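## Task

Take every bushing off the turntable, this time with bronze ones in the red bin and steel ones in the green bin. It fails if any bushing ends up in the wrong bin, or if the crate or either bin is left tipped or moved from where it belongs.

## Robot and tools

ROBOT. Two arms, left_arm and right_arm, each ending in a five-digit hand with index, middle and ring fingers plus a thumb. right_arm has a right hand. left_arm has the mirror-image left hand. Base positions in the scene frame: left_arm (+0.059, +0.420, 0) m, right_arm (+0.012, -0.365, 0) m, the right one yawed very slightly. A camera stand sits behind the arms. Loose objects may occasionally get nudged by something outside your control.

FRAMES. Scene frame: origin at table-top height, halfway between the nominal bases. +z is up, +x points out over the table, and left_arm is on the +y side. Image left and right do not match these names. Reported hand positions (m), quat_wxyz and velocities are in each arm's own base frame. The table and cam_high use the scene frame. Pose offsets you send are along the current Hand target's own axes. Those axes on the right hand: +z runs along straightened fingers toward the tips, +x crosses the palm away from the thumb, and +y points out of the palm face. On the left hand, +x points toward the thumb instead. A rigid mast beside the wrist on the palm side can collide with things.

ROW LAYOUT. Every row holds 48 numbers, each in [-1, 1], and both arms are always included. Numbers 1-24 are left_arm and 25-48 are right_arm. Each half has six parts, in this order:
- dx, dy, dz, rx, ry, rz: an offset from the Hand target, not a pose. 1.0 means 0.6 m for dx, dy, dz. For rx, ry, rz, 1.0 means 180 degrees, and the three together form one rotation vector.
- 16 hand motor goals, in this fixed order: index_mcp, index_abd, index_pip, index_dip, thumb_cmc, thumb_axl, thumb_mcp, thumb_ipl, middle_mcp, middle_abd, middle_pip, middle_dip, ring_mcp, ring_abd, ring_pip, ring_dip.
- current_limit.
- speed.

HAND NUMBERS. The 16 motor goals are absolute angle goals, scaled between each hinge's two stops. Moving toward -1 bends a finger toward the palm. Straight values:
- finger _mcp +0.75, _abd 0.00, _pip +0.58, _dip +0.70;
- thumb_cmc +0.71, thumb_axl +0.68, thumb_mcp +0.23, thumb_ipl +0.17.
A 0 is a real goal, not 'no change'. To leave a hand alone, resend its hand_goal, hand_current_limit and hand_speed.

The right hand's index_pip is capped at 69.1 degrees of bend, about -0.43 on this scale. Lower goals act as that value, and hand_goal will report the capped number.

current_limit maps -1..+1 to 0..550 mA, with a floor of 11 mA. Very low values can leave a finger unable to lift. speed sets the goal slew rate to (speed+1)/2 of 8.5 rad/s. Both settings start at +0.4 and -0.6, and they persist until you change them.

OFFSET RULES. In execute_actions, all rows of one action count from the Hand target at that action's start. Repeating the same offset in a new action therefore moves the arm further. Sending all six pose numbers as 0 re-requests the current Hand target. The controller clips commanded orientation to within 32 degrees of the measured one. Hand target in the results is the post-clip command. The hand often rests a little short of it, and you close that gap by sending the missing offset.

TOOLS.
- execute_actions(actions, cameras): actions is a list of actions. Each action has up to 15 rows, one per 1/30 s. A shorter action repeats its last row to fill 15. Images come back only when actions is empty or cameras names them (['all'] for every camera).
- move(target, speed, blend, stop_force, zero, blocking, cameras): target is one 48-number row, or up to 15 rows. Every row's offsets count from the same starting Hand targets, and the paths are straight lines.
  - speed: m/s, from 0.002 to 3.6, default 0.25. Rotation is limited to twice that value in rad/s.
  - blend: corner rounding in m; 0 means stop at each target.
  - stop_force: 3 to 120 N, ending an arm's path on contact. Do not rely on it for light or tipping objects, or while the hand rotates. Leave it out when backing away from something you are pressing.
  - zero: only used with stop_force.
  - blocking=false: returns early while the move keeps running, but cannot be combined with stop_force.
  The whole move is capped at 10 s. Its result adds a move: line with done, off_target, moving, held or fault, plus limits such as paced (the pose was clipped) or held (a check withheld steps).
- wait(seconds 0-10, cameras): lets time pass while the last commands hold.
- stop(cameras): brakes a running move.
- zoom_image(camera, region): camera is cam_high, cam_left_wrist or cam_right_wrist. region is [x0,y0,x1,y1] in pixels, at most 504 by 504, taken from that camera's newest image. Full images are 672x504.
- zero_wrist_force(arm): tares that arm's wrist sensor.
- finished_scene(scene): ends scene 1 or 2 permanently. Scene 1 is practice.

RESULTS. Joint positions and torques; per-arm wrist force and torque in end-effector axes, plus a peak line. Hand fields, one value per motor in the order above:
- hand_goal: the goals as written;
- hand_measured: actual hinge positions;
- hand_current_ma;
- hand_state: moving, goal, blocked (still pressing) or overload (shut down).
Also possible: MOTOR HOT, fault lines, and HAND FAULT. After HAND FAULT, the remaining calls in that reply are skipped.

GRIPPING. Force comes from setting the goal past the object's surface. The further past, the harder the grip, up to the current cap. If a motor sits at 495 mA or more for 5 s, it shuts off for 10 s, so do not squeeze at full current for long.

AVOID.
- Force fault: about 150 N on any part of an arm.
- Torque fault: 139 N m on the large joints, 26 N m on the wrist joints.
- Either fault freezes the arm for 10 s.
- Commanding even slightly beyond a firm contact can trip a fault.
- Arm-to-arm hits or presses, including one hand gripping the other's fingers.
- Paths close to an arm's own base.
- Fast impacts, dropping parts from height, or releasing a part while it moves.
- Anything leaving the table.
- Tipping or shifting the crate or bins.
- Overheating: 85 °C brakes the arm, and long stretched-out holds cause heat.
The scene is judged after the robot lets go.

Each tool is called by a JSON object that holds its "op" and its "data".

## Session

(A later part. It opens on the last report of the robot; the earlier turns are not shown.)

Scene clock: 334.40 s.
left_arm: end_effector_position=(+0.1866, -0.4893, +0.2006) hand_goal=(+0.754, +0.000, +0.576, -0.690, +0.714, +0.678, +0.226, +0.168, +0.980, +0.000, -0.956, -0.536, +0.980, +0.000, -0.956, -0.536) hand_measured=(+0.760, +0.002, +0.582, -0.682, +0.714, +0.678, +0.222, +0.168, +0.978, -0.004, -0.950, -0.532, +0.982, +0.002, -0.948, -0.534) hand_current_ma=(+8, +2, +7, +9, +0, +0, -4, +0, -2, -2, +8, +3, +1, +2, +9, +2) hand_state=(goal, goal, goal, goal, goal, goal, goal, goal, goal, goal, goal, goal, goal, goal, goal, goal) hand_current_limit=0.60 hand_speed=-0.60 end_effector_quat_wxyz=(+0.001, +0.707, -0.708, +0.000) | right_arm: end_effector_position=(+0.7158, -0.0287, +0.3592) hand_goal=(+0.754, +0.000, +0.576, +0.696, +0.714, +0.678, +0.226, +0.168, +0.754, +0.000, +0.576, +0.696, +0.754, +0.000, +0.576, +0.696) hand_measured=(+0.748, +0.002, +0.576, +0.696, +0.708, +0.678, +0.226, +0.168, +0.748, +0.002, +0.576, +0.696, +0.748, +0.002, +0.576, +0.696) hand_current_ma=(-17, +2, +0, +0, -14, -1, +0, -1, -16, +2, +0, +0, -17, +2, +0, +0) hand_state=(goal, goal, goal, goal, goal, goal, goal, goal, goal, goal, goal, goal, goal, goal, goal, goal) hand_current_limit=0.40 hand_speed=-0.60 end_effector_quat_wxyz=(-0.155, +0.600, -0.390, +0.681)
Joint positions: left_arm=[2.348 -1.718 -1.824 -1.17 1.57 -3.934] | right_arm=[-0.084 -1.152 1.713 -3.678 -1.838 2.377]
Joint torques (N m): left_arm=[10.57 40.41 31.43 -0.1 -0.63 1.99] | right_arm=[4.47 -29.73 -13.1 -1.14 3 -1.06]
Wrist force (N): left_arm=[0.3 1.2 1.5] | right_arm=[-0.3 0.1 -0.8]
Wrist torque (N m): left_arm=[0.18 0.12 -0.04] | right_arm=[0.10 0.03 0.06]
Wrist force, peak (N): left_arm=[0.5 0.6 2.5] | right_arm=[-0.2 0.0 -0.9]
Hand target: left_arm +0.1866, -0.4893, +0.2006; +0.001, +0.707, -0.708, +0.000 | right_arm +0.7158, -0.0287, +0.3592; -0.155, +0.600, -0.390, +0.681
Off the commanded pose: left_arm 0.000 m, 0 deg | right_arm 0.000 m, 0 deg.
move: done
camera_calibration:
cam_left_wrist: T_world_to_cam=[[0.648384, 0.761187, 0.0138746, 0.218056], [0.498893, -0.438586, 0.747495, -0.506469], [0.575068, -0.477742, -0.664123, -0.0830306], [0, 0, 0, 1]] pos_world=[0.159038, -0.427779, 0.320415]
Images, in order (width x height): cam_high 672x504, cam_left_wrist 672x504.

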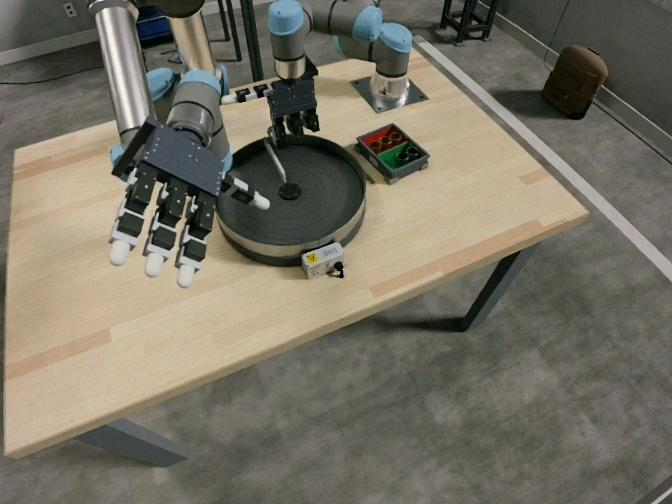

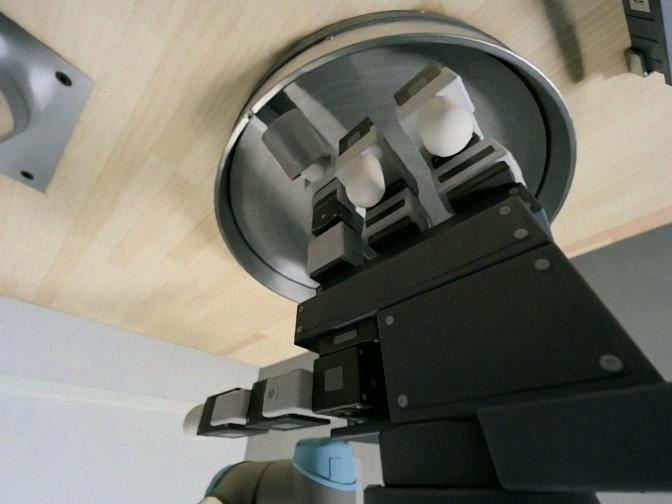

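{"op": "move", "data": {"target": [[-0.4505,-0.069,0,0,0,0.5,0.754,0,0.576,-0.69,0.714,0.678,0.226,0.168,0.98,0,-0.956,-0.536,0.98,0,-0.956,-0.536,0.6,-0.6,0,0,0,0,0,0,0.754,0,0.576,0.696,0.714,0.678,0.226,0.168,0.754,0,0.576,0.696,0.754,0,0.576,0.696,0.4,-0.6],[-0.4505,-0.069,0.06,0,0,0.5,0.754,0,0.576,-0.69,0.714,0.678,0.226,0.168,0.98,0,-0.956,-0.536,0.98,0,-0.956,-0.536,0.6,-0.6,0,0,0,0,0,0,0.754,0,0.576,0.696,0.714,0.678,0.226,0.168,0.754,0,0.576,0.696,0.754,0,0.576,0.696,0.4,-0.6]], "speed": [0.3,0.08], "blend": [0.01,0], "cameras": ["cam_left_wrist","cam_high"]}}

{"op": "zoom_image", "data": {"camera": "cam_left_wrist", "region": [200, 40, 380, 220]}}

{"op": "zoom_image", "data": {"camera": "cam_high", "region": [220, 60, 420, 210]}}

Scene clock: 343.17 s.
left_arm: end_effector_position=(+0.2284, -0.2191, +0.1644) hand_goal=(+0.754, +0.000, +0.576, -0.690, +0.714, +0.678, +0.226, +0.168, +0.980, +0.000, -0.956, -0.536, +0.980, +0.000, -0.956, -0.536) hand_measured=(+0.760, +0.002, +0.582, -0.682, +0.714, +0.678, +0.222, +0.168, +0.978, -0.004, -0.950, -0.532, +0.982, +0.002, -0.948, -0.534) hand_current_ma=(+8, +2, +7, +10, +0, +0, -4, +0, -2, -2, +7, +3, +1, +2, +9, +2) hand_state=(goal, goal, goal, goal, goal, goal, goal, goal, goal, goal, goal, goal, goal, goal, goal, goal) hand_current_limit=0.60 hand_speed=-0.60 end_effector_quat_wxyz=(+0.000, +0.001, +1.000, -0.001) | right_arm: end_effector_position=(+0.7158, -0.0287, +0.3592) hand_goal=(+0.754, +0.000, +0.576, +0.696, +0.714, +0.678, +0.226, +0.168, +0.754, +0.000, +0.576, +0.696, +0.754, +0.000, +0.576, +0.696) hand_measured=(+0.748, +0.002, +0.576, +0.696, +0.708, +0.678, +0.226, +0.168, +0.748, +0.002, +0.576, +0.696, +0.748, +0.002, +0.576, +0.696) hand_current_ma=(-17, +2, +0, +0, -14, -1, +0, -1, -16, +2, +0, +0, -17, +2, +0, +0) hand_state=(goal, goal, goal, goal, goal, goal, goal, goal, goal, goal, goal, goal, goal, goal, goal, goal) hand_current_limit=0.40 hand_speed=-0.60 end_effector_quat_wxyz=(-0.155, +0.600, -0.390, +0.681)
Joint positions: left_arm=[2.606 -1.397 -2.242 -1.073 1.57 -2.105] | right_arm=[-0.084 -1.152 1.713 -3.678 -1.838 2.377]
Joint torques (N m): left_arm=[2.79 -0.36 10.07 4.96 0.11 1.57] | right_arm=[4.99 -31.04 -13.91 -1.21 2.94 -1.12]
Wrist force (N): left_arm=[0.5 1.1 1.4] | right_arm=[-0.3 0.1 -0.3]
Wrist torque (N m): left_arm=[0.09 0.07 -0.02] | right_arm=[0.08 0.03 0.05]
Wrist force, peak (N): left_arm=[0.6 0.7 2.4] | right_arm=[-0.3 0.1 -0.9]
Hand target: left_arm +0.2284, -0.2191, +0.1643; +0.000, +0.001, +1.000, -0.001 | right_arm +0.7158, -0.0287, +0.3592; -0.155, +0.600, -0.390, +0.681
Off the commanded pose: left_arm 0.000 m, 0 deg | right_arm 0.000 m, 0 deg.
move: done
camera_calibration:
cam_left_wrist: T_world_to_cam=[[0.761188, -0.648348, 0.0154083, -0.349184], [-0.439012, -0.497641, 0.748079, -0.180597], [-0.477347, -0.576193, -0.663431, 0.216637], [0, 0, 0, 1]] pos_world=[0.289922, -0.191441, 0.284205]
Images, in order (width x height): cam_high 672x504, cam_left_wrist 672x504.

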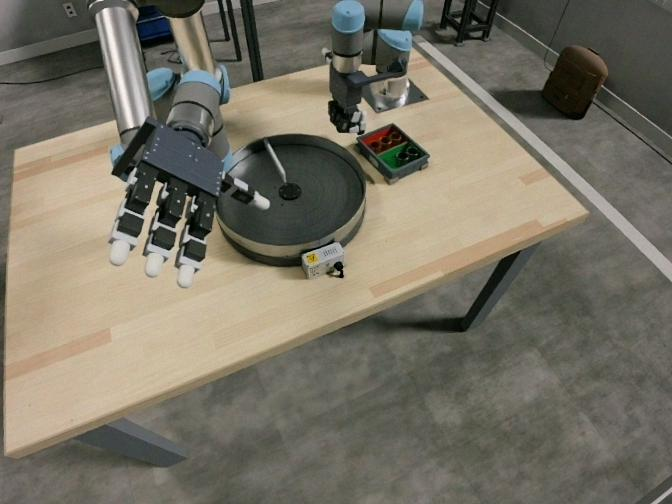

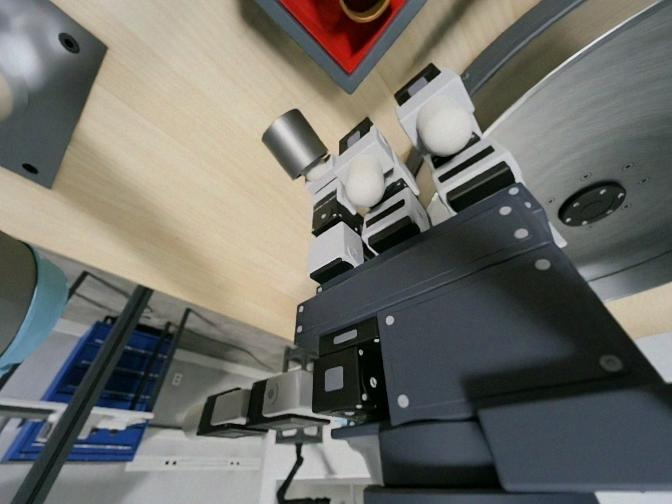

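Scaled by 2.800 from the camera's 672x504 image, which has a finer 960x720 frame.

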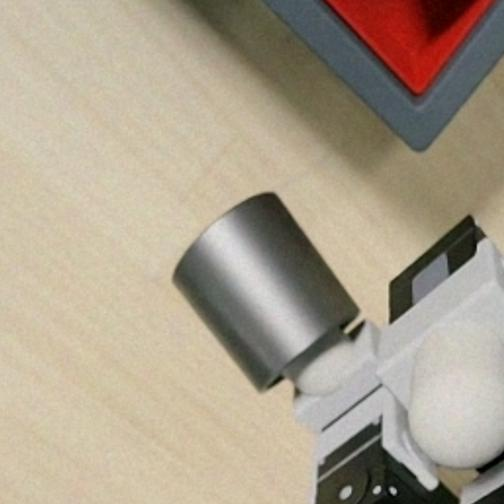

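Scaled by 2.520 from the camera's 672x504 image, which has a finer 960x720 frame.

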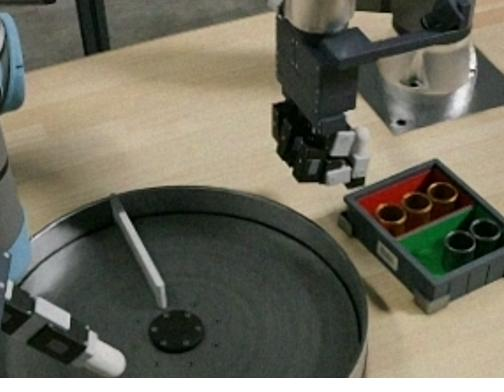

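{"op": "move", "data": {"target": [0,0,0.0445,0,0,0,0.754,0,0.576,-0.69,0.714,0.678,0.226,0.168,0.98,0,-0.956,-0.536,0.98,0,-0.956,-0.536,0.6,-0.6,0,0,0,0,0,0,0.754,0,0.576,0.696,0.714,0.678,0.226,0.168,0.754,0,0.576,0.696,0.754,0,0.576,0.696,0.4,-0.6], "speed": 0.06}}

{"op": "move", "data": {"target": [0,0,0,0,0,0,0.754,0,0.576,0.116,0.714,0.678,0.226,0.168,0.98,0,-0.956,-0.536,0.98,0,-0.956,-0.536,0.6,-0.85,0,0,0,0,0,0,0.754,0,0.576,0.696,0.714,0.678,0.226,0.168,0.754,0,0.576,0.696,0.754,0,0.576,0.696,0.4,-0.6], "cameras": ["cam_left_wrist"]}}

{"op": "zoom_image", "data": {"camera": "cam_left_wrist", "region": [200, 40, 380, 220]}}

Scene clock: 345.97 s.
left_arm: end_effector_position=(+0.2284, -0.2192, +0.1377) hand_goal=(+0.754, +0.000, +0.576, -0.690, +0.714, +0.678, +0.226, +0.168, +0.980, +0.000, -0.956, -0.536, +0.980, +0.000, -0.956, -0.536) hand_measured=(+0.760, +0.002, +0.582, -0.682, +0.714, +0.678, +0.222, +0.168, +0.978, -0.004, -0.950, -0.532, +0.982, +0.002, -0.948, -0.534) hand_current_ma=(+8, +2, +7, +10, +0, +0, -4, +0, -2, -2, +7, +3, +1, +2, +9, +2) hand_state=(goal, goal, goal, goal, goal, goal, goal, goal, goal, goal, goal, goal, goal, goal, goal, goal) hand_current_limit=0.60 hand_speed=-0.60 end_effector_quat_wxyz=(+0.000, +0.001, +1.000, -0.001) | right_arm: end_effector_position=(+0.7158, -0.0287, +0.3592) hand_goal=(+0.754, +0.000, +0.576, +0.696, +0.714, +0.678, +0.226, +0.168, +0.754, +0.000, +0.576, +0.696, +0.754, +0.000, +0.576, +0.696) hand_measured=(+0.748, +0.002, +0.576, +0.696, +0.708, +0.678, +0.226, +0.168, +0.748, +0.002, +0.576, +0.696, +0.748, +0.002, +0.576, +0.696) hand_current_ma=(-17, +2, +0, +0, -14, -1, +0, -1, -16, +2, +0, +0, -17, +2, +0, +0) hand_state=(goal, goal, goal, goal, goal, goal, goal, goal, goal, goal, goal, goal, goal, goal, goal, goal) hand_current_limit=0.40 hand_speed=-0.60 end_effector_quat_wxyz=(-0.155, +0.600, -0.390, +0.681)
Joint positions: left_arm=[2.606 -1.439 -2.287 -0.986 1.57 -2.105] | right_arm=[-0.084 -1.152 1.713 -3.678 -1.838 2.377]
Joint torques (N m): left_arm=[-11.91 1.61 10.01 5.05 -0.47 -1.54] | right_arm=[5.75 -30.95 -13.33 -1.11 2.98 -0.9]
Wrist force (N): left_arm=[0.5 1.2 2.1] | right_arm=[-0.3 0.0 -0.7]
Wrist torque (N m): left_arm=[0.02 0.10 -0.01] | right_arm=[0.08 0.03 0.05]
Wrist force, peak (N): left_arm=[0.4 1.0 2.4] | right_arm=[-0.3 0.1 -0.8]
Hand target: left_arm +0.2284, -0.2192, +0.1376; +0.000, +0.001, +1.000, -0.001 | right_arm +0.7158, -0.0287, +0.3592; -0.155, +0.600, -0.390, +0.681
Off the commanded pose: left_arm 0.000 m, 0 deg | right_arm 0.000 m, 0 deg.
move: done

Scene clock: 347.77 s.
left_arm: end_effector_position=(+0.2284, -0.2192, +0.1376) hand_goal=(+0.754, +0.000, +0.576, +0.116, +0.714, +0.678, +0.226, +0.168, +0.980, +0.000, -0.956, -0.536, +0.980, +0.000, -0.956, -0.536) hand_measured=(+0.752, +0.002, +0.576, +0.114, +0.714, +0.678, +0.222, +0.168, +0.978, -0.004, -0.950, -0.532, +0.982, +0.002, -0.948, -0.534) hand_current_ma=(-1, +2, +1, -3, +0, +0, -4, +0, -2, -2, +7, +3, +1, +2, +9, +2) hand_state=(goal, goal, goal, goal, goal, goal, goal, goal, goal, goal, goal, goal, goal, goal, goal, goal) hand_current_limit=0.60 hand_speed=-0.85 end_effector_quat_wxyz=(+0.000, +0.001, +1.000, -0.001) | right_arm: end_effector_position=(+0.7158, -0.0287, +0.3592) hand_goal=(+0.754, +0.000, +0.576, +0.696, +0.714, +0.678, +0.226, +0.168, +0.754, +0.000, +0.576, +0.696, +0.754, +0.000, +0.576, +0.696) hand_measured=(+0.748, +0.002, +0.576, +0.696, +0.708, +0.678, +0.226, +0.168, +0.748, +0.002, +0.576, +0.696, +0.748, +0.002, +0.576, +0.696) hand_current_ma=(-17, +2, +0, +0, -14, -1, +0, -1, -16, +2, +0, +0, -17, +2, +0, +0) hand_state=(goal, goal, goal, goal, goal, goal, goal, goal, goal, goal, goal, goal, goal, goal, goal, goal) hand_current_limit=0.40 hand_speed=-0.60 end_effector_quat_wxyz=(-0.155, +0.600, -0.390, +0.681)
Joint positions: left_arm=[2.606 -1.439 -2.287 -0.986 1.57 -2.105] | right_arm=[-0.084 -1.152 1.713 -3.678 -1.838 2.377]
Joint torques (N m): left_arm=[-11.14 1.92 10.21 4.16 -0.44 -1.55] | right_arm=[4.81 -30.63 -13.28 -1.25 2.96 -0.85]
Wrist force (N): left_arm=[0.3 1.0 1.0] | right_arm=[-0.3 0.1 -0.5]
Wrist torque (N m): left_arm=[0.03 0.16 -0.02] | right_arm=[0.08 0.03 0.05]
Wrist force, peak (N): left_arm=[0.5 1.0 2.1] | right_arm=[-0.2 -0.1 -0.9]
Hand target: left_arm +0.2284, -0.2192, +0.1376; +0.000, +0.001, +1.000, -0.001 | right_arm +0.7158, -0.0287, +0.3592; -0.155, +0.600, -0.390, +0.681
Off the commanded pose: left_arm 0.000 m, 0 deg | right_arm 0.000 m, 0 deg.
move: done
camera_calibration:
cam_left_wrist: T_world_to_cam=[[0.761151, -0.648393, 0.0153742, -0.348761], [-0.439082, -0.497704, 0.747996, -0.160519], [-0.477343, -0.576088, -0.663525, 0.198901], [0, 0, 0, 1]] pos_world=[0.289922, -0.19144, 0.257406]
Images, in order (width x height): cam_left_wrist 672x504.

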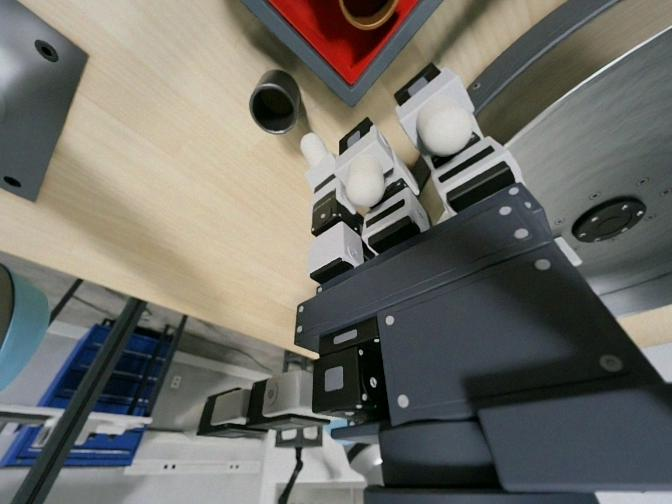

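Scaled by 2.800 from the camera's 672x504 image, which has a finer 960x720 frame.

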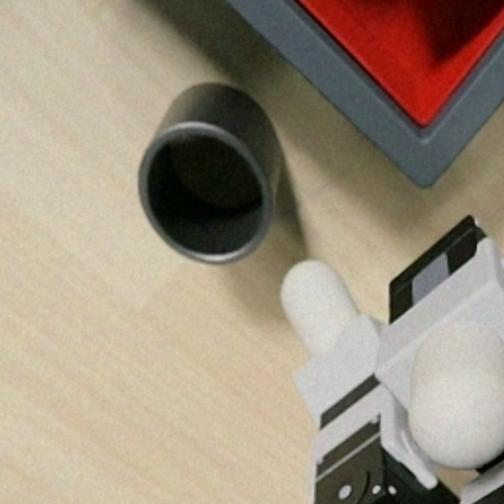

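{"op": "move", "data": {"target": [[0,0,-0.1,0,0,0,0.754,0,0.576,0.116,0.714,0.678,0.226,0.168,0.98,0,-0.956,-0.536,0.98,0,-0.956,-0.536,0.6,-0.6,0,0,0,0,0,0,0.754,0,0.576,0.696,0.714,0.678,0.226,0.168,0.754,0,0.576,0.696,0.754,0,0.576,0.696,0.4,-0.6],[-0.0805,0.0057,-0.1,0,0,0.444,0.754,0.15,0.576,0.696,0.714,0.678,0.226,0.168,0.754,-0.15,0.576,0.696,0.98,0,-0.956,-0.536,0.6,-0.2,0,0,0,0,0,0,0.754,0,0.576,0.696,0.714,0.678,0.226,0.168,0.754,0,0.576,0.696,0.754,0,0.576,0.696,0.4,-0.6]], "speed": [0.15,0.45], "blend": [0.02,0], "cameras": ["cam_left_wrist","cam_high"]}}

{"op": "zoom_image", "data": {"camera": "cam_left_wrist", "region": [240, 40, 440, 200]}}

{"op": "zoom_image", "data": {"camera": "cam_high", "region": [300, 60, 440, 200]}}

Scene clock: 356.10 s.
left_arm: end_effector_position=(+0.2767, -0.2158, +0.1976) hand_goal=(+0.754, +0.150, +0.576, +0.696, +0.714, +0.678, +0.226, +0.168, +0.754, -0.150, +0.576, +0.696, +0.980, +0.000, -0.956, -0.536) hand_measured=(+0.752, +0.144, +0.576, +0.692, +0.714, +0.678, +0.222, +0.168, +0.756, -0.146, +0.572, +0.692, +0.982, +0.002, -0.948, -0.534) hand_current_ma=(-1, -5, +1, -3, +0, +0, -4, +0, +1, +3, -3, -3, +1, +2, +9, +2) hand_state=(goal, goal, goal, goal, goal, goal, goal, goal, goal, goal, goal, goal, goal, goal, goal, goal) hand_current_limit=0.60 hand_speed=-0.20 end_effector_quat_wxyz=(+0.000, +0.643, +0.766, -0.001) | right_arm: end_effector_position=(+0.7158, -0.0287, +0.3592) hand_goal=(+0.754, +0.000, +0.576, +0.696, +0.714, +0.678, +0.226, +0.168, +0.754, +0.000, +0.576, +0.696, +0.754, +0.000, +0.576, +0.696) hand_measured=(+0.748, +0.002, +0.576, +0.696, +0.708, +0.678, +0.226, +0.168, +0.748, +0.002, +0.576, +0.696, +0.748, +0.002, +0.576, +0.696) hand_current_ma=(-17, +2, +0, +0, -14, -1, +0, -1, -16, +2, +0, +0, -17, +2, +0, +0) hand_state=(goal, goal, goal, goal, goal, goal, goal, goal, goal, goal, goal, goal, goal, goal, goal, goal) hand_current_limit=0.40 hand_speed=-0.60 end_effector_quat_wxyz=(-0.155, +0.600, -0.390, +0.681)
Joint positions: left_arm=[2.662 -1.128 -2.322 -1.262 1.57 -0.654] | right_arm=[-0.084 -1.152 1.713 -3.678 -1.838 2.377]
Joint torques (N m): left_arm=[11.7 15.64 12.19 -0.03 -2.21 2.01] | right_arm=[5.11 -30.77 -14.02 -1.19 2.96 -0.96]
Wrist force (N): left_arm=[0.5 0.7 0.9] | right_arm=[-0.2 -0.1 -0.5]
Wrist torque (N m): left_arm=[-0.01 0.14 0.02] | right_arm=[0.06 0.02 0.05]
Wrist force, peak (N): left_arm=[0.5 1.1 2.1] | right_arm=[-0.3 0.3 -0.8]
Hand target: left_arm +0.2767, -0.2158, +0.1976; +0.000, +0.643, +0.766, -0.001 | right_arm +0.7158, -0.0287, +0.3592; -0.155, +0.600, -0.390, +0.681
Off the commanded pose: left_arm 0.000 m, 0 deg | right_arm 0.000 m, 0 deg.
move: done
camera_calibration:
cam_left_wrist: T_world_to_cam=[[-0.50511, -0.862902, 0.0162233, -0.0803614], [-0.567348, 0.346152, 0.747191, 0.035193], [-0.650369, 0.36821, -0.664411, 0.515489], [0, 0, 0, 1]] pos_world=[0.314633, -0.271334, 0.317505]
Images, in order (width x height): cam_high 672x504, cam_left_wrist 672x504.

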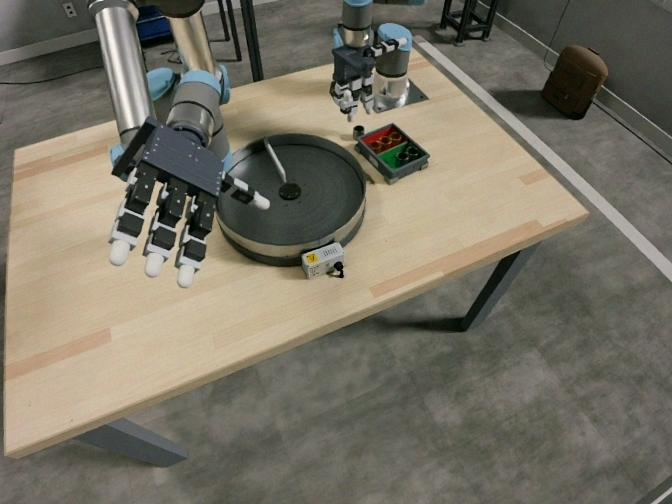

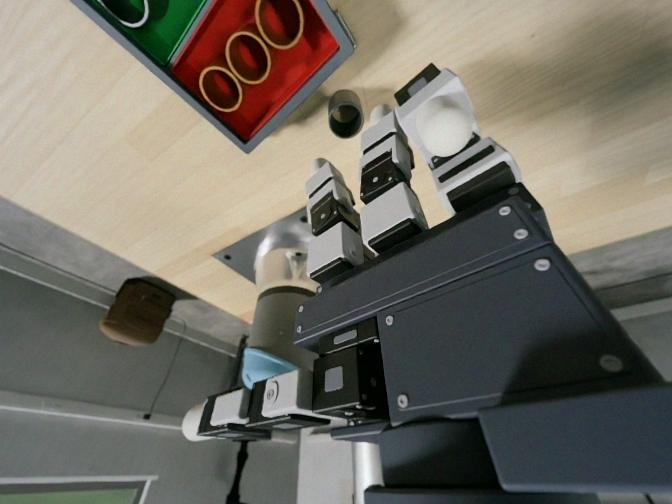

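Scaled by 2.520 from the camera's 672x504 image, which has a finer 960x720 frame.

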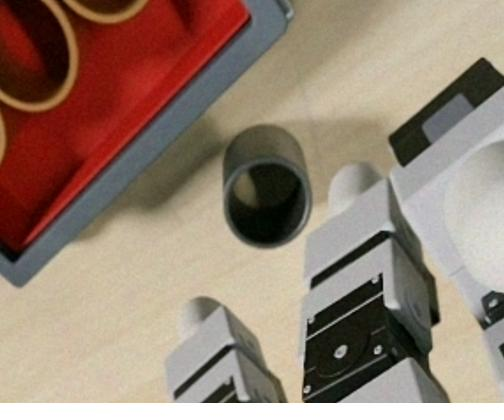

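Scaled by 3.600 from the camera's 672x504 image, which has a finer 960x720 frame.

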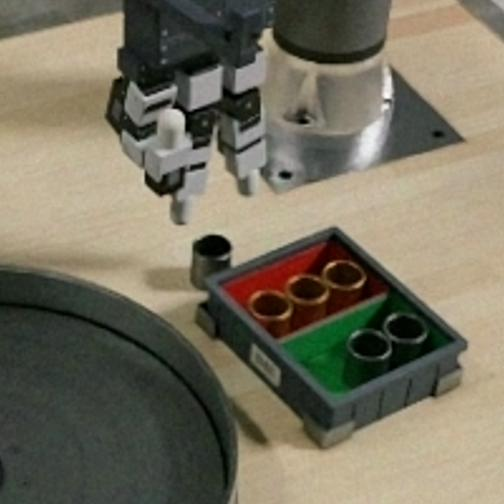

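{"op": "move", "data": {"target": [0,0.0003,0.096,0,0,0,0.754,0.15,0.576,0.696,0.714,0.678,0.226,0.168,0.754,-0.15,0.576,0.696,0.98,0,-0.956,-0.536,0.6,-0.2,0,0,0,0,0,0,0.754,0,0.576,0.696,0.714,0.678,0.226,0.168,0.754,0,0.576,0.696,0.754,0,0.576,0.696,0.4,-0.6], "speed": 0.08, "stop_force": 4}}

{"op": "move", "data": {"target": [0,0,0,0,0,0,0.754,-0.15,0.576,0.696,0.714,0.678,0.226,0.168,0.754,0.15,0.576,0.696,0.98,0,-0.956,-0.536,0.6,-0.5,0,0,0,0,0,0,0.754,0,0.576,0.696,0.714,0.678,0.226,0.168,0.754,0,0.576,0.696,0.754,0,0.576,0.696,0.4,-0.6], "cameras": ["cam_left_wrist"]}}

{"op": "zoom_image", "data": {"camera": "cam_left_wrist", "region": [240, 40, 440, 200]}}

Scene clock: 359.80 s.
left_arm: end_effector_position=(+0.2769, -0.2158, +0.1400) hand_goal=(+0.754, +0.150, +0.576, +0.696, +0.714, +0.678, +0.226, +0.168, +0.754, -0.150, +0.576, +0.696, +0.980, +0.000, -0.956, -0.536) hand_measured=(+0.752, +0.144, +0.576, +0.692, +0.714, +0.678, +0.222, +0.168, +0.756, -0.146, +0.572, +0.692, +0.982, +0.002, -0.948, -0.534) hand_current_ma=(-1, -4, +1, -3, +0, +0, -4, +0, +1, +3, -3, -3, +1, +2, +9, +2) hand_state=(goal, goal, goal, goal, goal, goal, goal, goal, goal, goal, goal, goal, goal, goal, goal, goal) hand_current_limit=0.60 hand_speed=-0.20 end_effector_quat_wxyz=(+0.000, +0.643, +0.766, -0.001) | right_arm: end_effector_position=(+0.7158, -0.0287, +0.3592) hand_goal=(+0.754, +0.000, +0.576, +0.696, +0.714, +0.678, +0.226, +0.168, +0.754, +0.000, +0.576, +0.696, +0.754, +0.000, +0.576, +0.696) hand_measured=(+0.748, +0.002, +0.576, +0.696, +0.708, +0.678, +0.226, +0.168, +0.748, +0.002, +0.576, +0.696, +0.748, +0.002, +0.576, +0.696) hand_current_ma=(-17, +2, +0, +0, -14, -1, +0, -1, -16, +2, +0, +0, -17, +2, +0, +0) hand_state=(goal, goal, goal, goal, goal, goal, goal, goal, goal, goal, goal, goal, goal, goal, goal, goal) hand_current_limit=0.40 hand_speed=-0.60 end_effector_quat_wxyz=(-0.155, +0.600, -0.390, +0.681)
Joint positions: left_arm=[2.662 -1.207 -2.441 -1.065 1.57 -0.653] | right_arm=[-0.084 -1.152 1.713 -3.678 -1.838 2.377]
Joint torques (N m): left_arm=[-12.68 -9.05 10.59 4.8 2.64 -1.81] | right_arm=[4.85 -31.26 -13.58 -1.26 3.02 -0.99]
Wrist force (N): left_arm=[0.4 1.0 1.0] | right_arm=[-0.3 0.2 -0.5]
Wrist torque (N m): left_arm=[0.04 0.13 0.04] | right_arm=[0.09 0.03 0.05]
Wrist force, peak (N): left_arm=[0.6 1.1 1.3] | right_arm=[-0.4 0.1 -1.0]
Hand target: left_arm +0.2769, -0.2158, +0.1400; +0.000, +0.643, +0.766, -0.001 | right_arm +0.7158, -0.0287, +0.3592; -0.155, +0.600, -0.390, +0.681
Off the commanded pose: left_arm 0.000 m, 0 deg | right_arm 0.000 m, 0 deg.
move: done

Scene clock: 360.30 s.
left_arm: end_effector_position=(+0.2769, -0.2158, +0.1400) hand_goal=(+0.754, -0.150, +0.576, +0.696, +0.714, +0.678, +0.226, +0.168, +0.754, +0.150, +0.576, +0.696, +0.980, +0.000, -0.956, -0.536) hand_measured=(+0.752, +0.068, +0.576, +0.692, +0.714, +0.678, +0.222, +0.168, +0.756, -0.064, +0.574, +0.694, +0.982, +0.002, -0.948, -0.534) hand_current_ma=(-1, +440, +1, -3, +0, +0, -4, +0, +1, -440, -2, -2, +1, +2, +9, +2) hand_state=(goal, blocked, goal, goal, goal, goal, goal, goal, goal, blocked, goal, goal, goal, goal, goal, goal) hand_current_limit=0.60 hand_speed=-0.50 end_effector_quat_wxyz=(+0.000, +0.643, +0.766, -0.001) | right_arm: end_effector_position=(+0.7158, -0.0287, +0.3592) hand_goal=(+0.754, +0.000, +0.576, +0.696, +0.714, +0.678, +0.226, +0.168, +0.754, +0.000, +0.576, +0.696, +0.754, +0.000, +0.576, +0.696) hand_measured=(+0.748, +0.002, +0.576, +0.696, +0.708, +0.678, +0.226, +0.168, +0.748, +0.002, +0.576, +0.696, +0.748, +0.002, +0.576, +0.696) hand_current_ma=(-17, +2, +0, +0, -14, -1, +0, -1, -16, +2, +0, +0, -17, +2, +0, +0) hand_state=(goal, goal, goal, goal, goal, goal, goal, goal, goal, goal, goal, goal, goal, goal, goal, goal) hand_current_limit=0.40 hand_speed=-0.60 end_effector_quat_wxyz=(-0.155, +0.600, -0.390, +0.681)
Joint positions: left_arm=[2.662 -1.207 -2.441 -1.065 1.57 -0.653] | right_arm=[-0.084 -1.152 1.713 -3.678 -1.838 2.377]
Joint torques (N m): left_arm=[-12.4 -8.13 11.73 4.57 2.28 -1.93] | right_arm=[3.73 -30.38 -13.88 -1.12 2.82 -0.97]
Wrist force (N): left_arm=[0.5 1.3 0.8] | right_arm=[-0.1 -0.1 -0.5]
Wrist torque (N m): left_arm=[0.07 0.05 0.04] | right_arm=[0.07 0.01 0.06]
Wrist force, peak (N): left_arm=[0.6 1.1 1.4] | right_arm=[-0.4 -0.2 -0.7]
Hand target: left_arm +0.2769, -0.2158, +0.1400; +0.000, +0.643, +0.766, -0.001 | right_arm +0.7158, -0.0287, +0.3592; -0.155, +0.600, -0.390, +0.681
Off the commanded pose: left_arm 0.000 m, 0 deg | right_arm 0.000 m, 0 deg.
move: done
camera_calibration:
cam_left_wrist: T_world_to_cam=[[-0.50511, -0.862902, 0.0162233, -0.0793259], [-0.567348, 0.346152, 0.747191, 0.0783447], [-0.650369, 0.36821, -0.664411, 0.477349], [0, 0, 0, 1]] pos_world=[0.314833, -0.271334, 0.259905]
Images, in order (width x height): cam_left_wrist 672x504.

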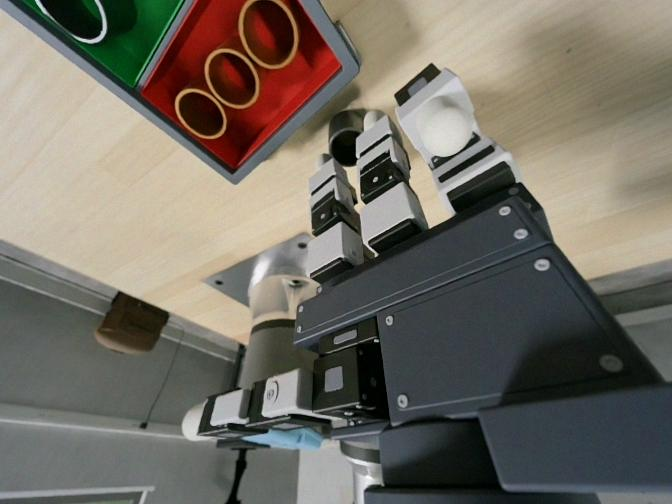

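Scaled by 2.520 from the camera's 672x504 image, which has a finer 960x720 frame.

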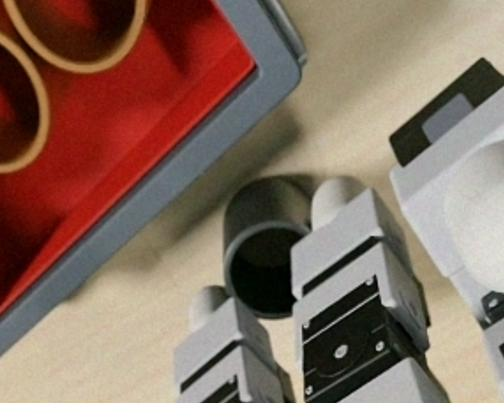

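{"op": "move", "data": {"target": [[0,0,-0.2,0,0,0,0.754,-0.15,0.576,0.696,0.714,0.678,0.226,0.168,0.754,0.15,0.576,0.696,0.98,0,-0.956,-0.536,0.6,-0.2,0,0,0,0,0,0,0.754,0,0.576,0.696,0.714,0.678,0.226,0.168,0.754,0,0.576,0.696,0.754,0,0.576,0.696,0.4,-0.6],[0.0964,0.2199,-0.2,0,0,-0.389,0.754,-0.15,0.576,0.696,0.714,0.678,0.226,0.168,0.754,0.15,0.576,0.696,0.98,0,-0.956,-0.536,0.6,-0.2,0,0,0,0,0,0,0.754,0,0.576,0.696,0.714,0.678,0.226,0.168,0.754,0,0.576,0.696,0.754,0,0.576,0.696,0.4,-0.6],[0.0964,0.2199,-0.0978,0,0,-0.389,0.754,-0.15,0.576,0.696,0.714,0.678,0.226,0.168,0.754,0.15,0.576,0.696,0.98,0,-0.956,-0.536,0.6,-0.2,0,0,0,0,0,0,0.754,0,0.576,0.696,0.714,0.678,0.226,0.168,0.754,0,0.576,0.696,0.754,0,0.576,0.696,0.4,-0.6]], "speed": [0.15,0.35,0.15], "blend": [0.03,0.02,0], "cameras": ["cam_left_wrist","cam_high"]}}

{"op": "zoom_image", "data": {"camera": "cam_left_wrist", "region": [200, 100, 500, 400]}}

Scene clock: 368.13 s.
left_arm: end_effector_position=(+0.3968, -0.1358, +0.1986) hand_goal=(+0.754, -0.150, +0.576, +0.696, +0.714, +0.678, +0.226, +0.168, +0.754, +0.150, +0.576, +0.696, +0.980, +0.000, -0.956, -0.536) hand_measured=(+0.752, +0.068, +0.576, +0.692, +0.714, +0.678, +0.222, +0.168, +0.754, -0.062, +0.574, +0.694, +0.982, +0.002, -0.948, -0.534) hand_current_ma=(-1, +440, +0, -3, +0, +0, -4, +0, +1, -440, -1, -1, +1, +2, +8, +2) hand_state=(goal, blocked, goal, goal, goal, goal, goal, goal, goal, blocked, goal, goal, goal, goal, goal, goal) hand_current_limit=0.60 hand_speed=-0.20 end_effector_quat_wxyz=(+0.000, +0.087, +0.996, -0.001) | right_arm: end_effector_position=(+0.7158, -0.0287, +0.3592) hand_goal=(+0.754, +0.000, +0.576, +0.696, +0.714, +0.678, +0.226, +0.168, +0.754, +0.000, +0.576, +0.696, +0.754, +0.000, +0.576, +0.696) hand_measured=(+0.748, +0.002, +0.576, +0.696, +0.708, +0.678, +0.226, +0.168, +0.748, +0.002, +0.576, +0.696, +0.748, +0.002, +0.576, +0.696) hand_current_ma=(-17, +2, +0, +0, -14, -1, +0, -1, -16, +2, +0, +0, -17, +2, +0, +0) hand_state=(goal, goal, goal, goal, goal, goal, goal, goal, goal, goal, goal, goal, goal, goal, goal, goal) hand_current_limit=0.40 hand_speed=-0.60 end_effector_quat_wxyz=(-0.155, +0.600, -0.390, +0.681)
Joint positions: left_arm=[2.93 -1.533 -2.025 -1.154 1.57 -1.608] | right_arm=[-0.084 -1.152 1.713 -3.678 -1.838 2.377]
Joint torques (N m): left_arm=[-9.18 6.62 12.08 4.76 2.49 -1.86] | right_arm=[5.18 -31.94 -13.17 -1.28 2.95 -0.72]
Wrist force (N): left_arm=[-0.1 0.5 2.2] | right_arm=[-0.3 0.0 -0.5]
Wrist torque (N m): left_arm=[-0.11 0.20 0.10] | right_arm=[0.07 0.02 0.06]
Wrist force, peak (N): left_arm=[0.1 0.4 3.6] | right_arm=[-0.4 0.2 -0.8]
Hand target: left_arm +0.3968, -0.1359, +0.1985; +0.000, +0.087, +0.996, -0.001 | right_arm +0.7158, -0.0287, +0.3592; -0.155, +0.600, -0.390, +0.681
Off the commanded pose: left_arm 0.000 m, 0 deg | right_arm 0.000 m, 0 deg.
move: done
camera_calibration:
cam_left_wrist: T_world_to_cam=[[0.638474, -0.769487, 0.0155578, -0.391657], [-0.518153, -0.414809, 0.747964, -0.0480833], [-0.569095, -0.485617, -0.663557, 0.416463], [0, 0, 0, 1]] pos_world=[0.462155, -0.119079, 0.318405]
Images, in order (width x height): cam_high 672x504, cam_left_wrist 672x504.

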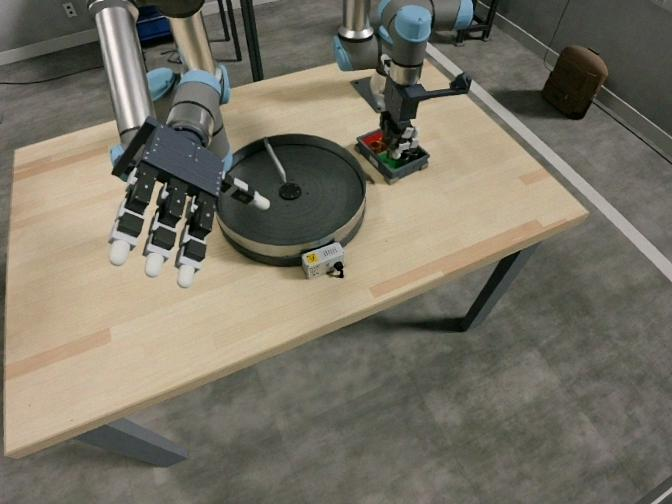

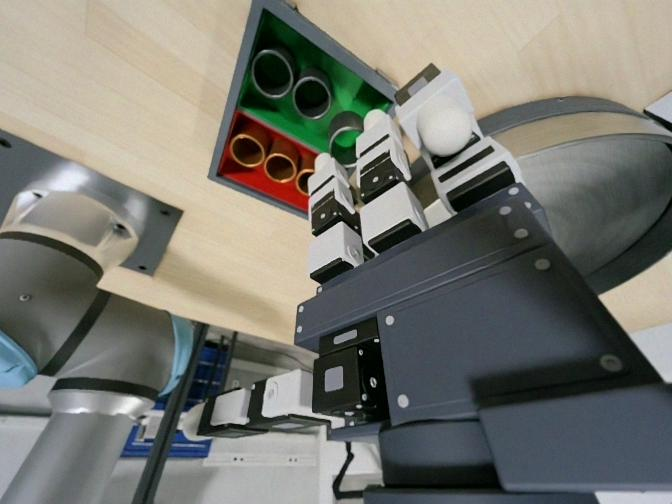

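Scaled by 1.680 from the camera's 672x504 image, which has a finer 960x720 frame.

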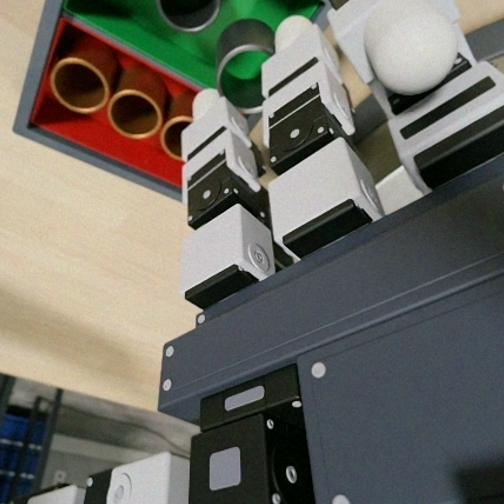

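{"op": "move", "data": {"target": [0,0,0.0842,0,0,0,0.754,-0.15,0.576,0.696,0.714,0.678,0.226,0.168,0.754,0.15,0.576,0.696,0.98,0,-0.956,-0.536,0.6,-0.2,0,0,0,0,0,0,0.754,0,0.576,0.696,0.714,0.678,0.226,0.168,0.754,0,0.576,0.696,0.754,0,0.576,0.696,0.4,-0.6], "speed": 0.05, "stop_force": 5, "cameras": ["cam_left_wrist"]}}

{"op": "zoom_image", "data": {"camera": "cam_left_wrist", "region": [200, 0, 440, 240]}}

Scene clock: 371.30 s.
left_arm: end_effector_position=(+0.3968, -0.1359, +0.1480) hand_goal=(+0.754, -0.150, +0.576, +0.696, +0.714, +0.678, +0.226, +0.168, +0.754, +0.150, +0.576, +0.696, +0.980, +0.000, -0.956, -0.536) hand_measured=(+0.752, +0.068, +0.576, +0.692, +0.714, +0.678, +0.222, +0.168, +0.754, -0.062, +0.574, +0.694, +0.982, +0.002, -0.948, -0.534) hand_current_ma=(-1, +440, +0, -3, +0, +0, -4, +0, +1, -440, -1, -1, +1, +2, +8, +2) hand_state=(goal, blocked, goal, goal, goal, goal, goal, goal, goal, blocked, goal, goal, goal, goal, goal, goal) hand_current_limit=0.60 hand_speed=-0.20 end_effector_quat_wxyz=(+0.000, +0.087, +0.996, -0.001) | right_arm: end_effector_position=(+0.7158, -0.0287, +0.3592) hand_goal=(+0.754, +0.000, +0.576, +0.696, +0.714, +0.678, +0.226, +0.168, +0.754, +0.000, +0.576, +0.696, +0.754, +0.000, +0.576, +0.696) hand_measured=(+0.748, +0.002, +0.576, +0.696, +0.708, +0.678, +0.226, +0.168, +0.748, +0.002, +0.576, +0.696, +0.748, +0.002, +0.576, +0.696) hand_current_ma=(-17, +2, +0, +0, -14, -1, +0, -1, -16, +2, +0, +0, -17, +2, +0, +0) hand_state=(goal, goal, goal, goal, goal, goal, goal, goal, goal, goal, goal, goal, goal, goal, goal, goal) hand_current_limit=0.40 hand_speed=-0.60 end_effector_quat_wxyz=(-0.155, +0.600, -0.390, +0.681)
Joint positions: left_arm=[2.93 -1.597 -2.108 -1.007 1.57 -1.608] | right_arm=[-0.084 -1.152 1.713 -3.678 -1.838 2.377]
Joint torques (N m): left_arm=[-12.83 8.05 9.79 4.88 -1.47 -1.87] | right_arm=[5.27 -30.64 -13.7 -1.15 2.89 -0.91]
Wrist force (N): left_arm=[0.8 0.5 2.3] | right_arm=[-0.3 0.0 -0.5]
Wrist torque (N m): left_arm=[-0.16 0.11 0.21] | right_arm=[0.07 0.03 0.06]
Wrist force, peak (N): left_arm=[0.8 0.3 2.6] | right_arm=[-0.5 0.1 -0.8]
Hand target: left_arm +0.3968, -0.1359, +0.1480; +0.000, +0.087, +0.996, -0.001 | right_arm +0.7158, -0.0287, +0.3592; -0.155, +0.600, -0.390, +0.681
Off the commanded pose: left_arm 0.000 m, 0 deg | right_arm 0.000 m, 0 deg.
move: done
camera_calibration:
cam_left_wrist: T_world_to_cam=[[0.638365, -0.769575, 0.0156221, -0.390925], [-0.518213, -0.414676, 0.747997, -0.0102419], [-0.569162, -0.485591, -0.663518, 0.382863], [0, 0, 0, 1]] pos_world=[0.462156, -0.119179, 0.267804]
Images, in order (width x height): cam_left_wrist 672x504.

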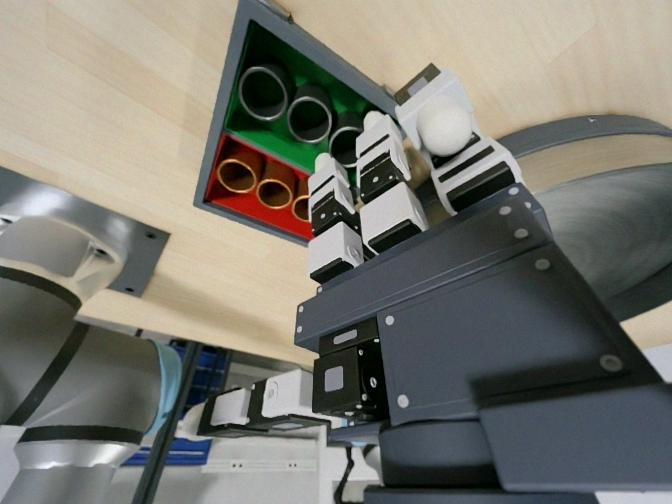

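Scaled by 2.100 from the camera's 672x504 image, which has a finer 960x720 frame.

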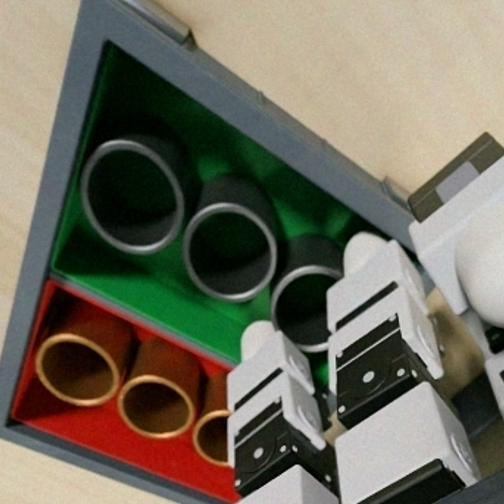

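{"op": "move", "data": {"target": [0,0,0.0067,0,0,0,0.754,-0.15,0.576,0.696,0.714,0.678,0.226,0.168,0.754,0.15,0.576,0.696,0.98,0,-0.956,-0.536,0.6,-0.2,0,0,0,0,0,0,0.754,0,0.576,0.696,0.714,0.678,0.226,0.168,0.754,0,0.576,0.696,0.754,0,0.576,0.696,0.4,-0.6], "speed": 0.01, "stop_force": 3.5}}

{"op": "move", "data": {"target": [[0,0,0,0,0,0,0.754,0.092,0.576,0.696,0.714,0.678,0.226,0.168,0.754,-0.07,0.576,0.696,0.98,0,-0.956,-0.536,0.6,-0.7,0,0,0,0,0,0,0.754,0,0.576,0.696,0.714,0.678,0.226,0.168,0.754,0,0.576,0.696,0.754,0,0.576,0.696,0.4,-0.6],[0,0,-0.06,0,0,0,0.754,0.092,0.576,0.696,0.714,0.678,0.226,0.168,0.754,-0.07,0.576,0.696,0.98,0,-0.956,-0.536,0.6,-0.7,0,0,0,0,0,0,0.754,0,0.576,0.696,0.714,0.678,0.226,0.168,0.754,0,0.576,0.696,0.754,0,0.576,0.696,0.4,-0.6],[0,0,-0.2,0,0,0,0.754,0.092,0.576,0.696,0.714,0.678,0.226,0.168,0.754,-0.07,0.576,0.696,0.98,0,-0.956,-0.536,0.6,-0.7,0,0,0,0,0,0,0.754,0,0.576,0.696,0.714,0.678,0.226,0.168,0.754,0,0.576,0.696,0.754,0,0.576,0.696,0.4,-0.6]], "speed": [0.05,0.06,0.15], "blend": [0,0.01,0], "cameras": ["cam_left_wrist"]}}

{"op": "zoom_image", "data": {"camera": "cam_left_wrist", "region": [180, 0, 460, 280]}}

Scene clock: 374.67 s.
left_arm: end_effector_position=(+0.3968, -0.1359, +0.1458) hand_goal=(+0.754, -0.150, +0.576, +0.696, +0.714, +0.678, +0.226, +0.168, +0.754, +0.150, +0.576, +0.696, +0.980, +0.000, -0.956, -0.536) hand_measured=(+0.752, +0.068, +0.576, +0.694, +0.714, +0.678, +0.222, +0.168, +0.754, -0.062, +0.576, +0.694, +0.982, +0.002, -0.948, -0.534) hand_current_ma=(-1, +440, +0, -2, +0, +0, -4, +0, +1, -440, +0, -1, +1, +2, +8, +2) hand_state=(goal, blocked, goal, goal, goal, goal, goal, goal, goal, blocked, goal, goal, goal, goal, goal, goal) hand_current_limit=0.60 hand_speed=-0.20 end_effector_quat_wxyz=(+0.000, +0.087, +0.996, -0.001) | right_arm: end_effector_position=(+0.7158, -0.0287, +0.3592) hand_goal=(+0.754, +0.000, +0.576, +0.696, +0.714, +0.678, +0.226, +0.168, +0.754, +0.000, +0.576, +0.696, +0.754, +0.000, +0.576, +0.696) hand_measured=(+0.748, +0.002, +0.576, +0.696, +0.708, +0.678, +0.226, +0.168, +0.748, +0.002, +0.576, +0.696, +0.748, +0.002, +0.576, +0.696) hand_current_ma=(-17, +2, +0, +0, -14, -1, +0, -1, -16, +2, +0, +0, -17, +2, +0, +0) hand_state=(goal, goal, goal, goal, goal, goal, goal, goal, goal, goal, goal, goal, goal, goal, goal, goal) hand_current_limit=0.40 hand_speed=-0.60 end_effector_quat_wxyz=(-0.155, +0.600, -0.390, +0.681)
Joint positions: left_arm=[2.93 -1.6 -2.112 -1.001 1.57 -1.608] | right_arm=[-0.084 -1.152 1.713 -3.678 -1.838 2.377]
Joint torques (N m): left_arm=[-9.88 34.47 30.29 -0.09 -0.13 -1.64] | right_arm=[4.66 -31.17 -14.14 -1.23 2.93 -0.86]
Wrist force (N): left_arm=[1.0 0.4 2.5] | right_arm=[-0.2 -0.1 -0.7]
Wrist torque (N m): left_arm=[-0.18 0.09 0.23] | right_arm=[0.08 0.02 0.05]
Wrist force, peak (N): left_arm=[1.0 0.4 2.5] | right_arm=[-0.4 0.0 -0.9]
Hand target: left_arm +0.3968, -0.1359, +0.1458; +0.000, +0.087, +0.996, -0.001 (not the last commanded pose) | right_arm +0.7158, -0.0287, +0.3592; -0.155, +0.600, -0.390, +0.681
Off the commanded pose: left_arm 0.002 m, 0 deg | right_arm 0.000 m, 0 deg.
move: contact (left_arm)

Scene clock: 376.87 s.
left_arm: end_effector_position=(+0.3968, -0.1358, +0.2658) hand_goal=(+0.754, +0.092, +0.576, +0.696, +0.714, +0.678, +0.226, +0.168, +0.754, -0.070, +0.576, +0.696, +0.980, +0.000, -0.956, -0.536) hand_measured=(+0.752, +0.088, +0.576, +0.694, +0.714, +0.678, +0.222, +0.168, +0.754, -0.072, +0.576, +0.694, +0.982, +0.002, -0.948, -0.534) hand_current_ma=(-1, -4, +0, -2, +0, +0, -4, +0, +1, -2, +0, -1, +1, +2, +8, +2) hand_state=(goal, goal, goal, goal, goal, goal, goal, goal, goal, goal, goal, goal, goal, goal, goal, goal) hand_current_limit=0.60 hand_speed=-0.70 end_effector_quat_wxyz=(+0.000, +0.087, +0.996, -0.001) | right_arm: end_effector_position=(+0.7158, -0.0287, +0.3592) hand_goal=(+0.754, +0.000, +0.576, +0.696, +0.714, +0.678, +0.226, +0.168, +0.754, +0.000, +0.576, +0.696, +0.754, +0.000, +0.576, +0.696) hand_measured=(+0.748, +0.002, +0.576, +0.696, +0.708, +0.678, +0.226, +0.168, +0.748, +0.002, +0.576, +0.696, +0.748, +0.002, +0.576, +0.696) hand_current_ma=(-17, +2, +0, +0, -14, -1, +0, -1, -16, +2, +0, +0, -17, +2, +0, +0) hand_state=(goal, goal, goal, goal, goal, goal, goal, goal, goal, goal, goal, goal, goal, goal, goal, goal) hand_current_limit=0.40 hand_speed=-0.60 end_effector_quat_wxyz=(-0.155, +0.600, -0.390, +0.681)
Joint positions: left_arm=[2.93 -1.479 -1.895 -1.339 1.57 -1.608] | right_arm=[-0.084 -1.152 1.713 -3.678 -1.838 2.377]
Joint torques (N m): left_arm=[10.53 30.76 32.44 -0.29 -2.35 1.93] | right_arm=[5.24 -31.18 -13.31 -1.18 2.84 -0.81]
Wrist force (N): left_arm=[-0.2 0.9 1.4] | right_arm=[-0.3 -0.2 -0.5]
Wrist torque (N m): left_arm=[-0.07 0.25 0.09] | right_arm=[0.05 0.03 0.05]
Wrist force, peak (N): left_arm=[0.5 0.2 2.4] | right_arm=[-0.2 0.4 -0.7]
Hand target: left_arm +0.3968, -0.1358, +0.2658; +0.000, +0.087, +0.996, -0.001 | right_arm +0.7158, -0.0287, +0.3592; -0.155, +0.600, -0.390, +0.681
Off the commanded pose: left_arm 0.000 m, 0 deg | right_arm 0.000 m, 0 deg.
move: done
camera_calibration:
cam_left_wrist: T_world_to_cam=[[0.638321, -0.769613, 0.0155716, -0.392653], [-0.518237, -0.414695, 0.74797, -0.0982952], [-0.56919, -0.485514, -0.66355, 0.461108], [0, 0, 0, 1]] pos_world=[0.462157, -0.119079, 0.385605]
Images, in order (width x height): cam_left_wrist 672x504.

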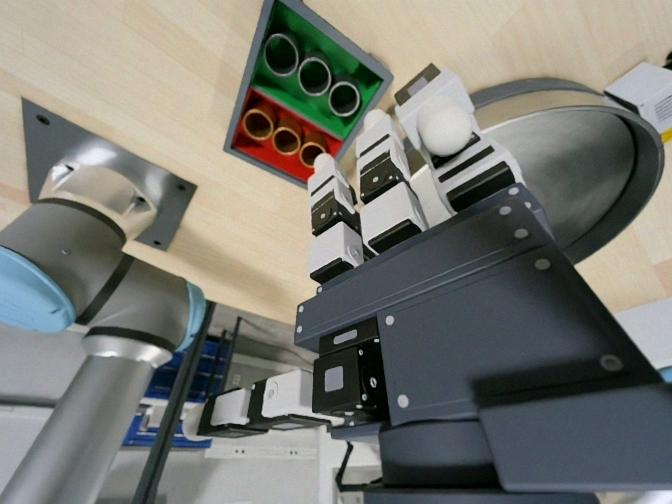

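Scaled by 1.800 from the camera's 672x504 image, which has a finer 960x720 frame.

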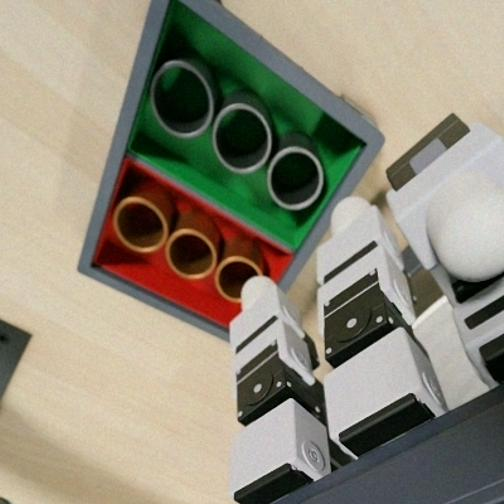

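{"op": "wait", "data": {"seconds": 0.1, "cameras": ["all"]}}

{"op": "zoom_image", "data": {"camera": "cam_high", "region": [180, 100, 460, 300]}}

Scene clock: 377.70 s.
left_arm: end_effector_position=(+0.3968, -0.1358, +0.2658) hand_goal=(+0.754, +0.092, +0.576, +0.696, +0.714, +0.678, +0.226, +0.168, +0.754, -0.070, +0.576, +0.696, +0.980, +0.000, -0.956, -0.536) hand_measured=(+0.752, +0.088, +0.576, +0.694, +0.714, +0.678, +0.222, +0.168, +0.754, -0.072, +0.576, +0.694, +0.982, +0.002, -0.948, -0.534) hand_current_ma=(-1, -4, +0, -2, +0, +0, -4, +0, +1, -2, +0, -1, +1, +2, +8, +2) hand_state=(goal, goal, goal, goal, goal, goal, goal, goal, goal, goal, goal, goal, goal, goal, goal, goal) hand_current_limit=0.60 hand_speed=-0.70 end_effector_quat_wxyz=(+0.000, +0.087, +0.996, -0.001) | right_arm: end_effector_position=(+0.7158, -0.0287, +0.3592) hand_goal=(+0.754, +0.000, +0.576, +0.696, +0.714, +0.678, +0.226, +0.168, +0.754, +0.000, +0.576, +0.696, +0.754, +0.000, +0.576, +0.696) hand_measured=(+0.748, +0.002, +0.576, +0.696, +0.708, +0.678, +0.226, +0.168, +0.748, +0.002, +0.576, +0.696, +0.748, +0.002, +0.576, +0.696) hand_current_ma=(-17, +2, +0, +0, -14, -1, +0, -1, -16, +2, +0, +0, -17, +2, +0, +0) hand_state=(goal, goal, goal, goal, goal, goal, goal, goal, goal, goal, goal, goal, goal, goal, goal, goal) hand_current_limit=0.40 hand_speed=-0.60 end_effector_quat_wxyz=(-0.155, +0.600, -0.390, +0.681)
Joint positions: left_arm=[2.93 -1.479 -1.895 -1.339 1.57 -1.608] | right_arm=[-0.084 -1.152 1.713 -3.678 -1.838 2.377]
Joint torques (N m): left_arm=[10.94 31.13 33.02 -0.26 -2.31 2] | right_arm=[5.13 -32.22 -13.62 -1.16 3.03 -0.94]
Wrist force (N): left_arm=[0.1 0.7 1.4] | right_arm=[-0.5 0.1 -0.6]
Wrist torque (N m): left_arm=[-0.09 0.20 0.11] | right_arm=[0.09 0.06 0.04]
Wrist force, peak (N): left_arm=[0.0 0.8 1.5] | right_arm=[-0.2 0.0 -0.9]
Hand target: left_arm +0.3968, -0.1358, +0.2658; +0.000, +0.087, +0.996, -0.001 | right_arm +0.7158, -0.0287, +0.3592; -0.155, +0.600, -0.390, +0.681
Off the commanded pose: left_arm 0.000 m, 0 deg | right_arm 0.000 m, 0 deg.
wait: 0.10 s; at rest from the start
camera_calibration:
cam_left_wrist: T_world_to_cam=[[0.638365, -0.769575, 0.0156221, -0.392689], [-0.518213, -0.414676, 0.747997, -0.0983145], [-0.569162, -0.485591, -0.663518, 0.461074], [0, 0, 0, 1]] pos_world=[0.462156, -0.119079, 0.385604]
cam_right_wrist: T_world_to_cam=[[0.011121, 0.131449, -0.991261, 0.382795], [-0.475547, 0.872736, 0.110397, 0.274417], [0.87962, 0.470163, 0.0722159, -0.515734], [0, 0, 0, 1]] pos_world=[0.579891, -0.0473327, 0.386399]

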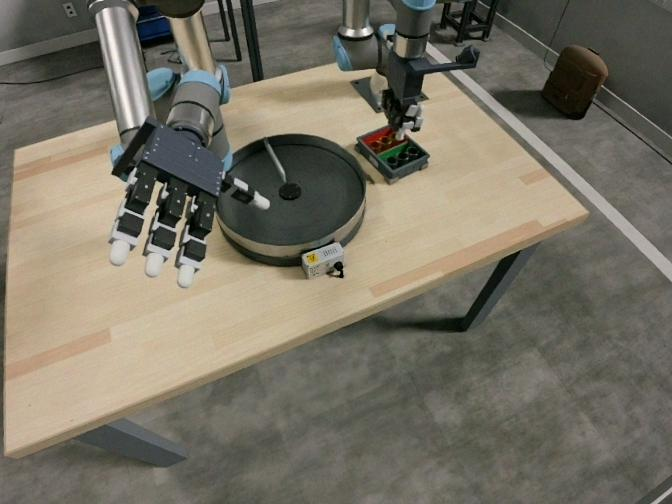

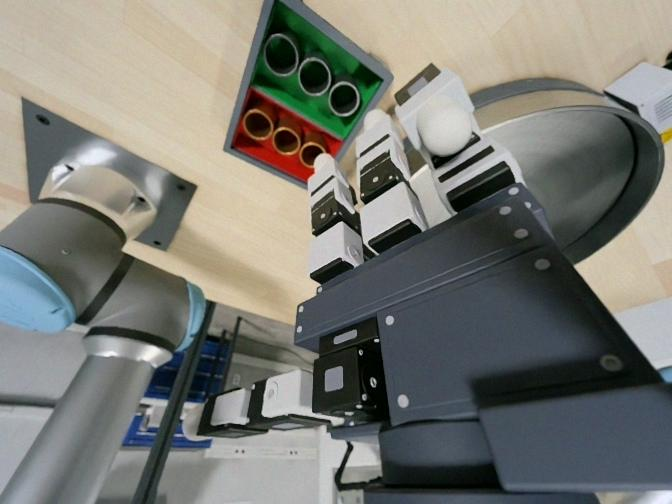

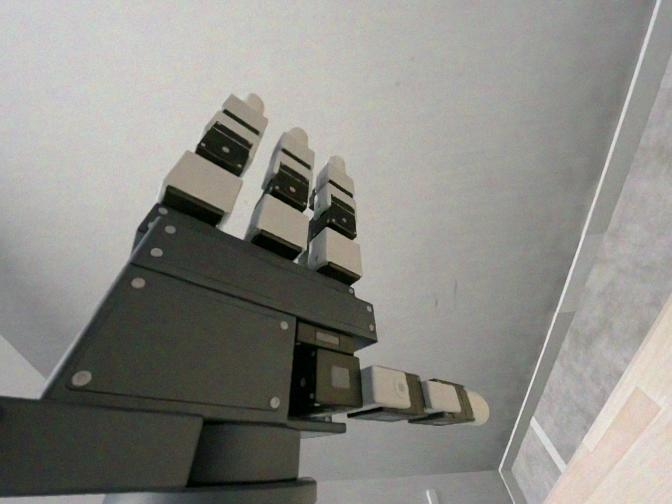

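Scaled by 1.800 from the camera's 672x504 image, which has a finer 960x720 frame.

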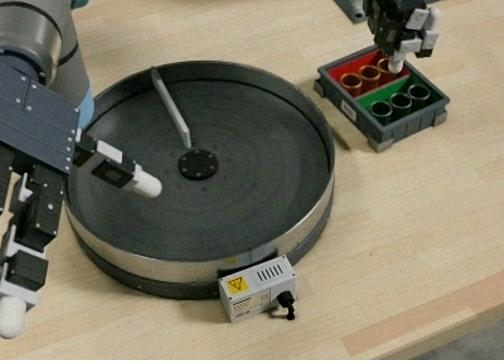

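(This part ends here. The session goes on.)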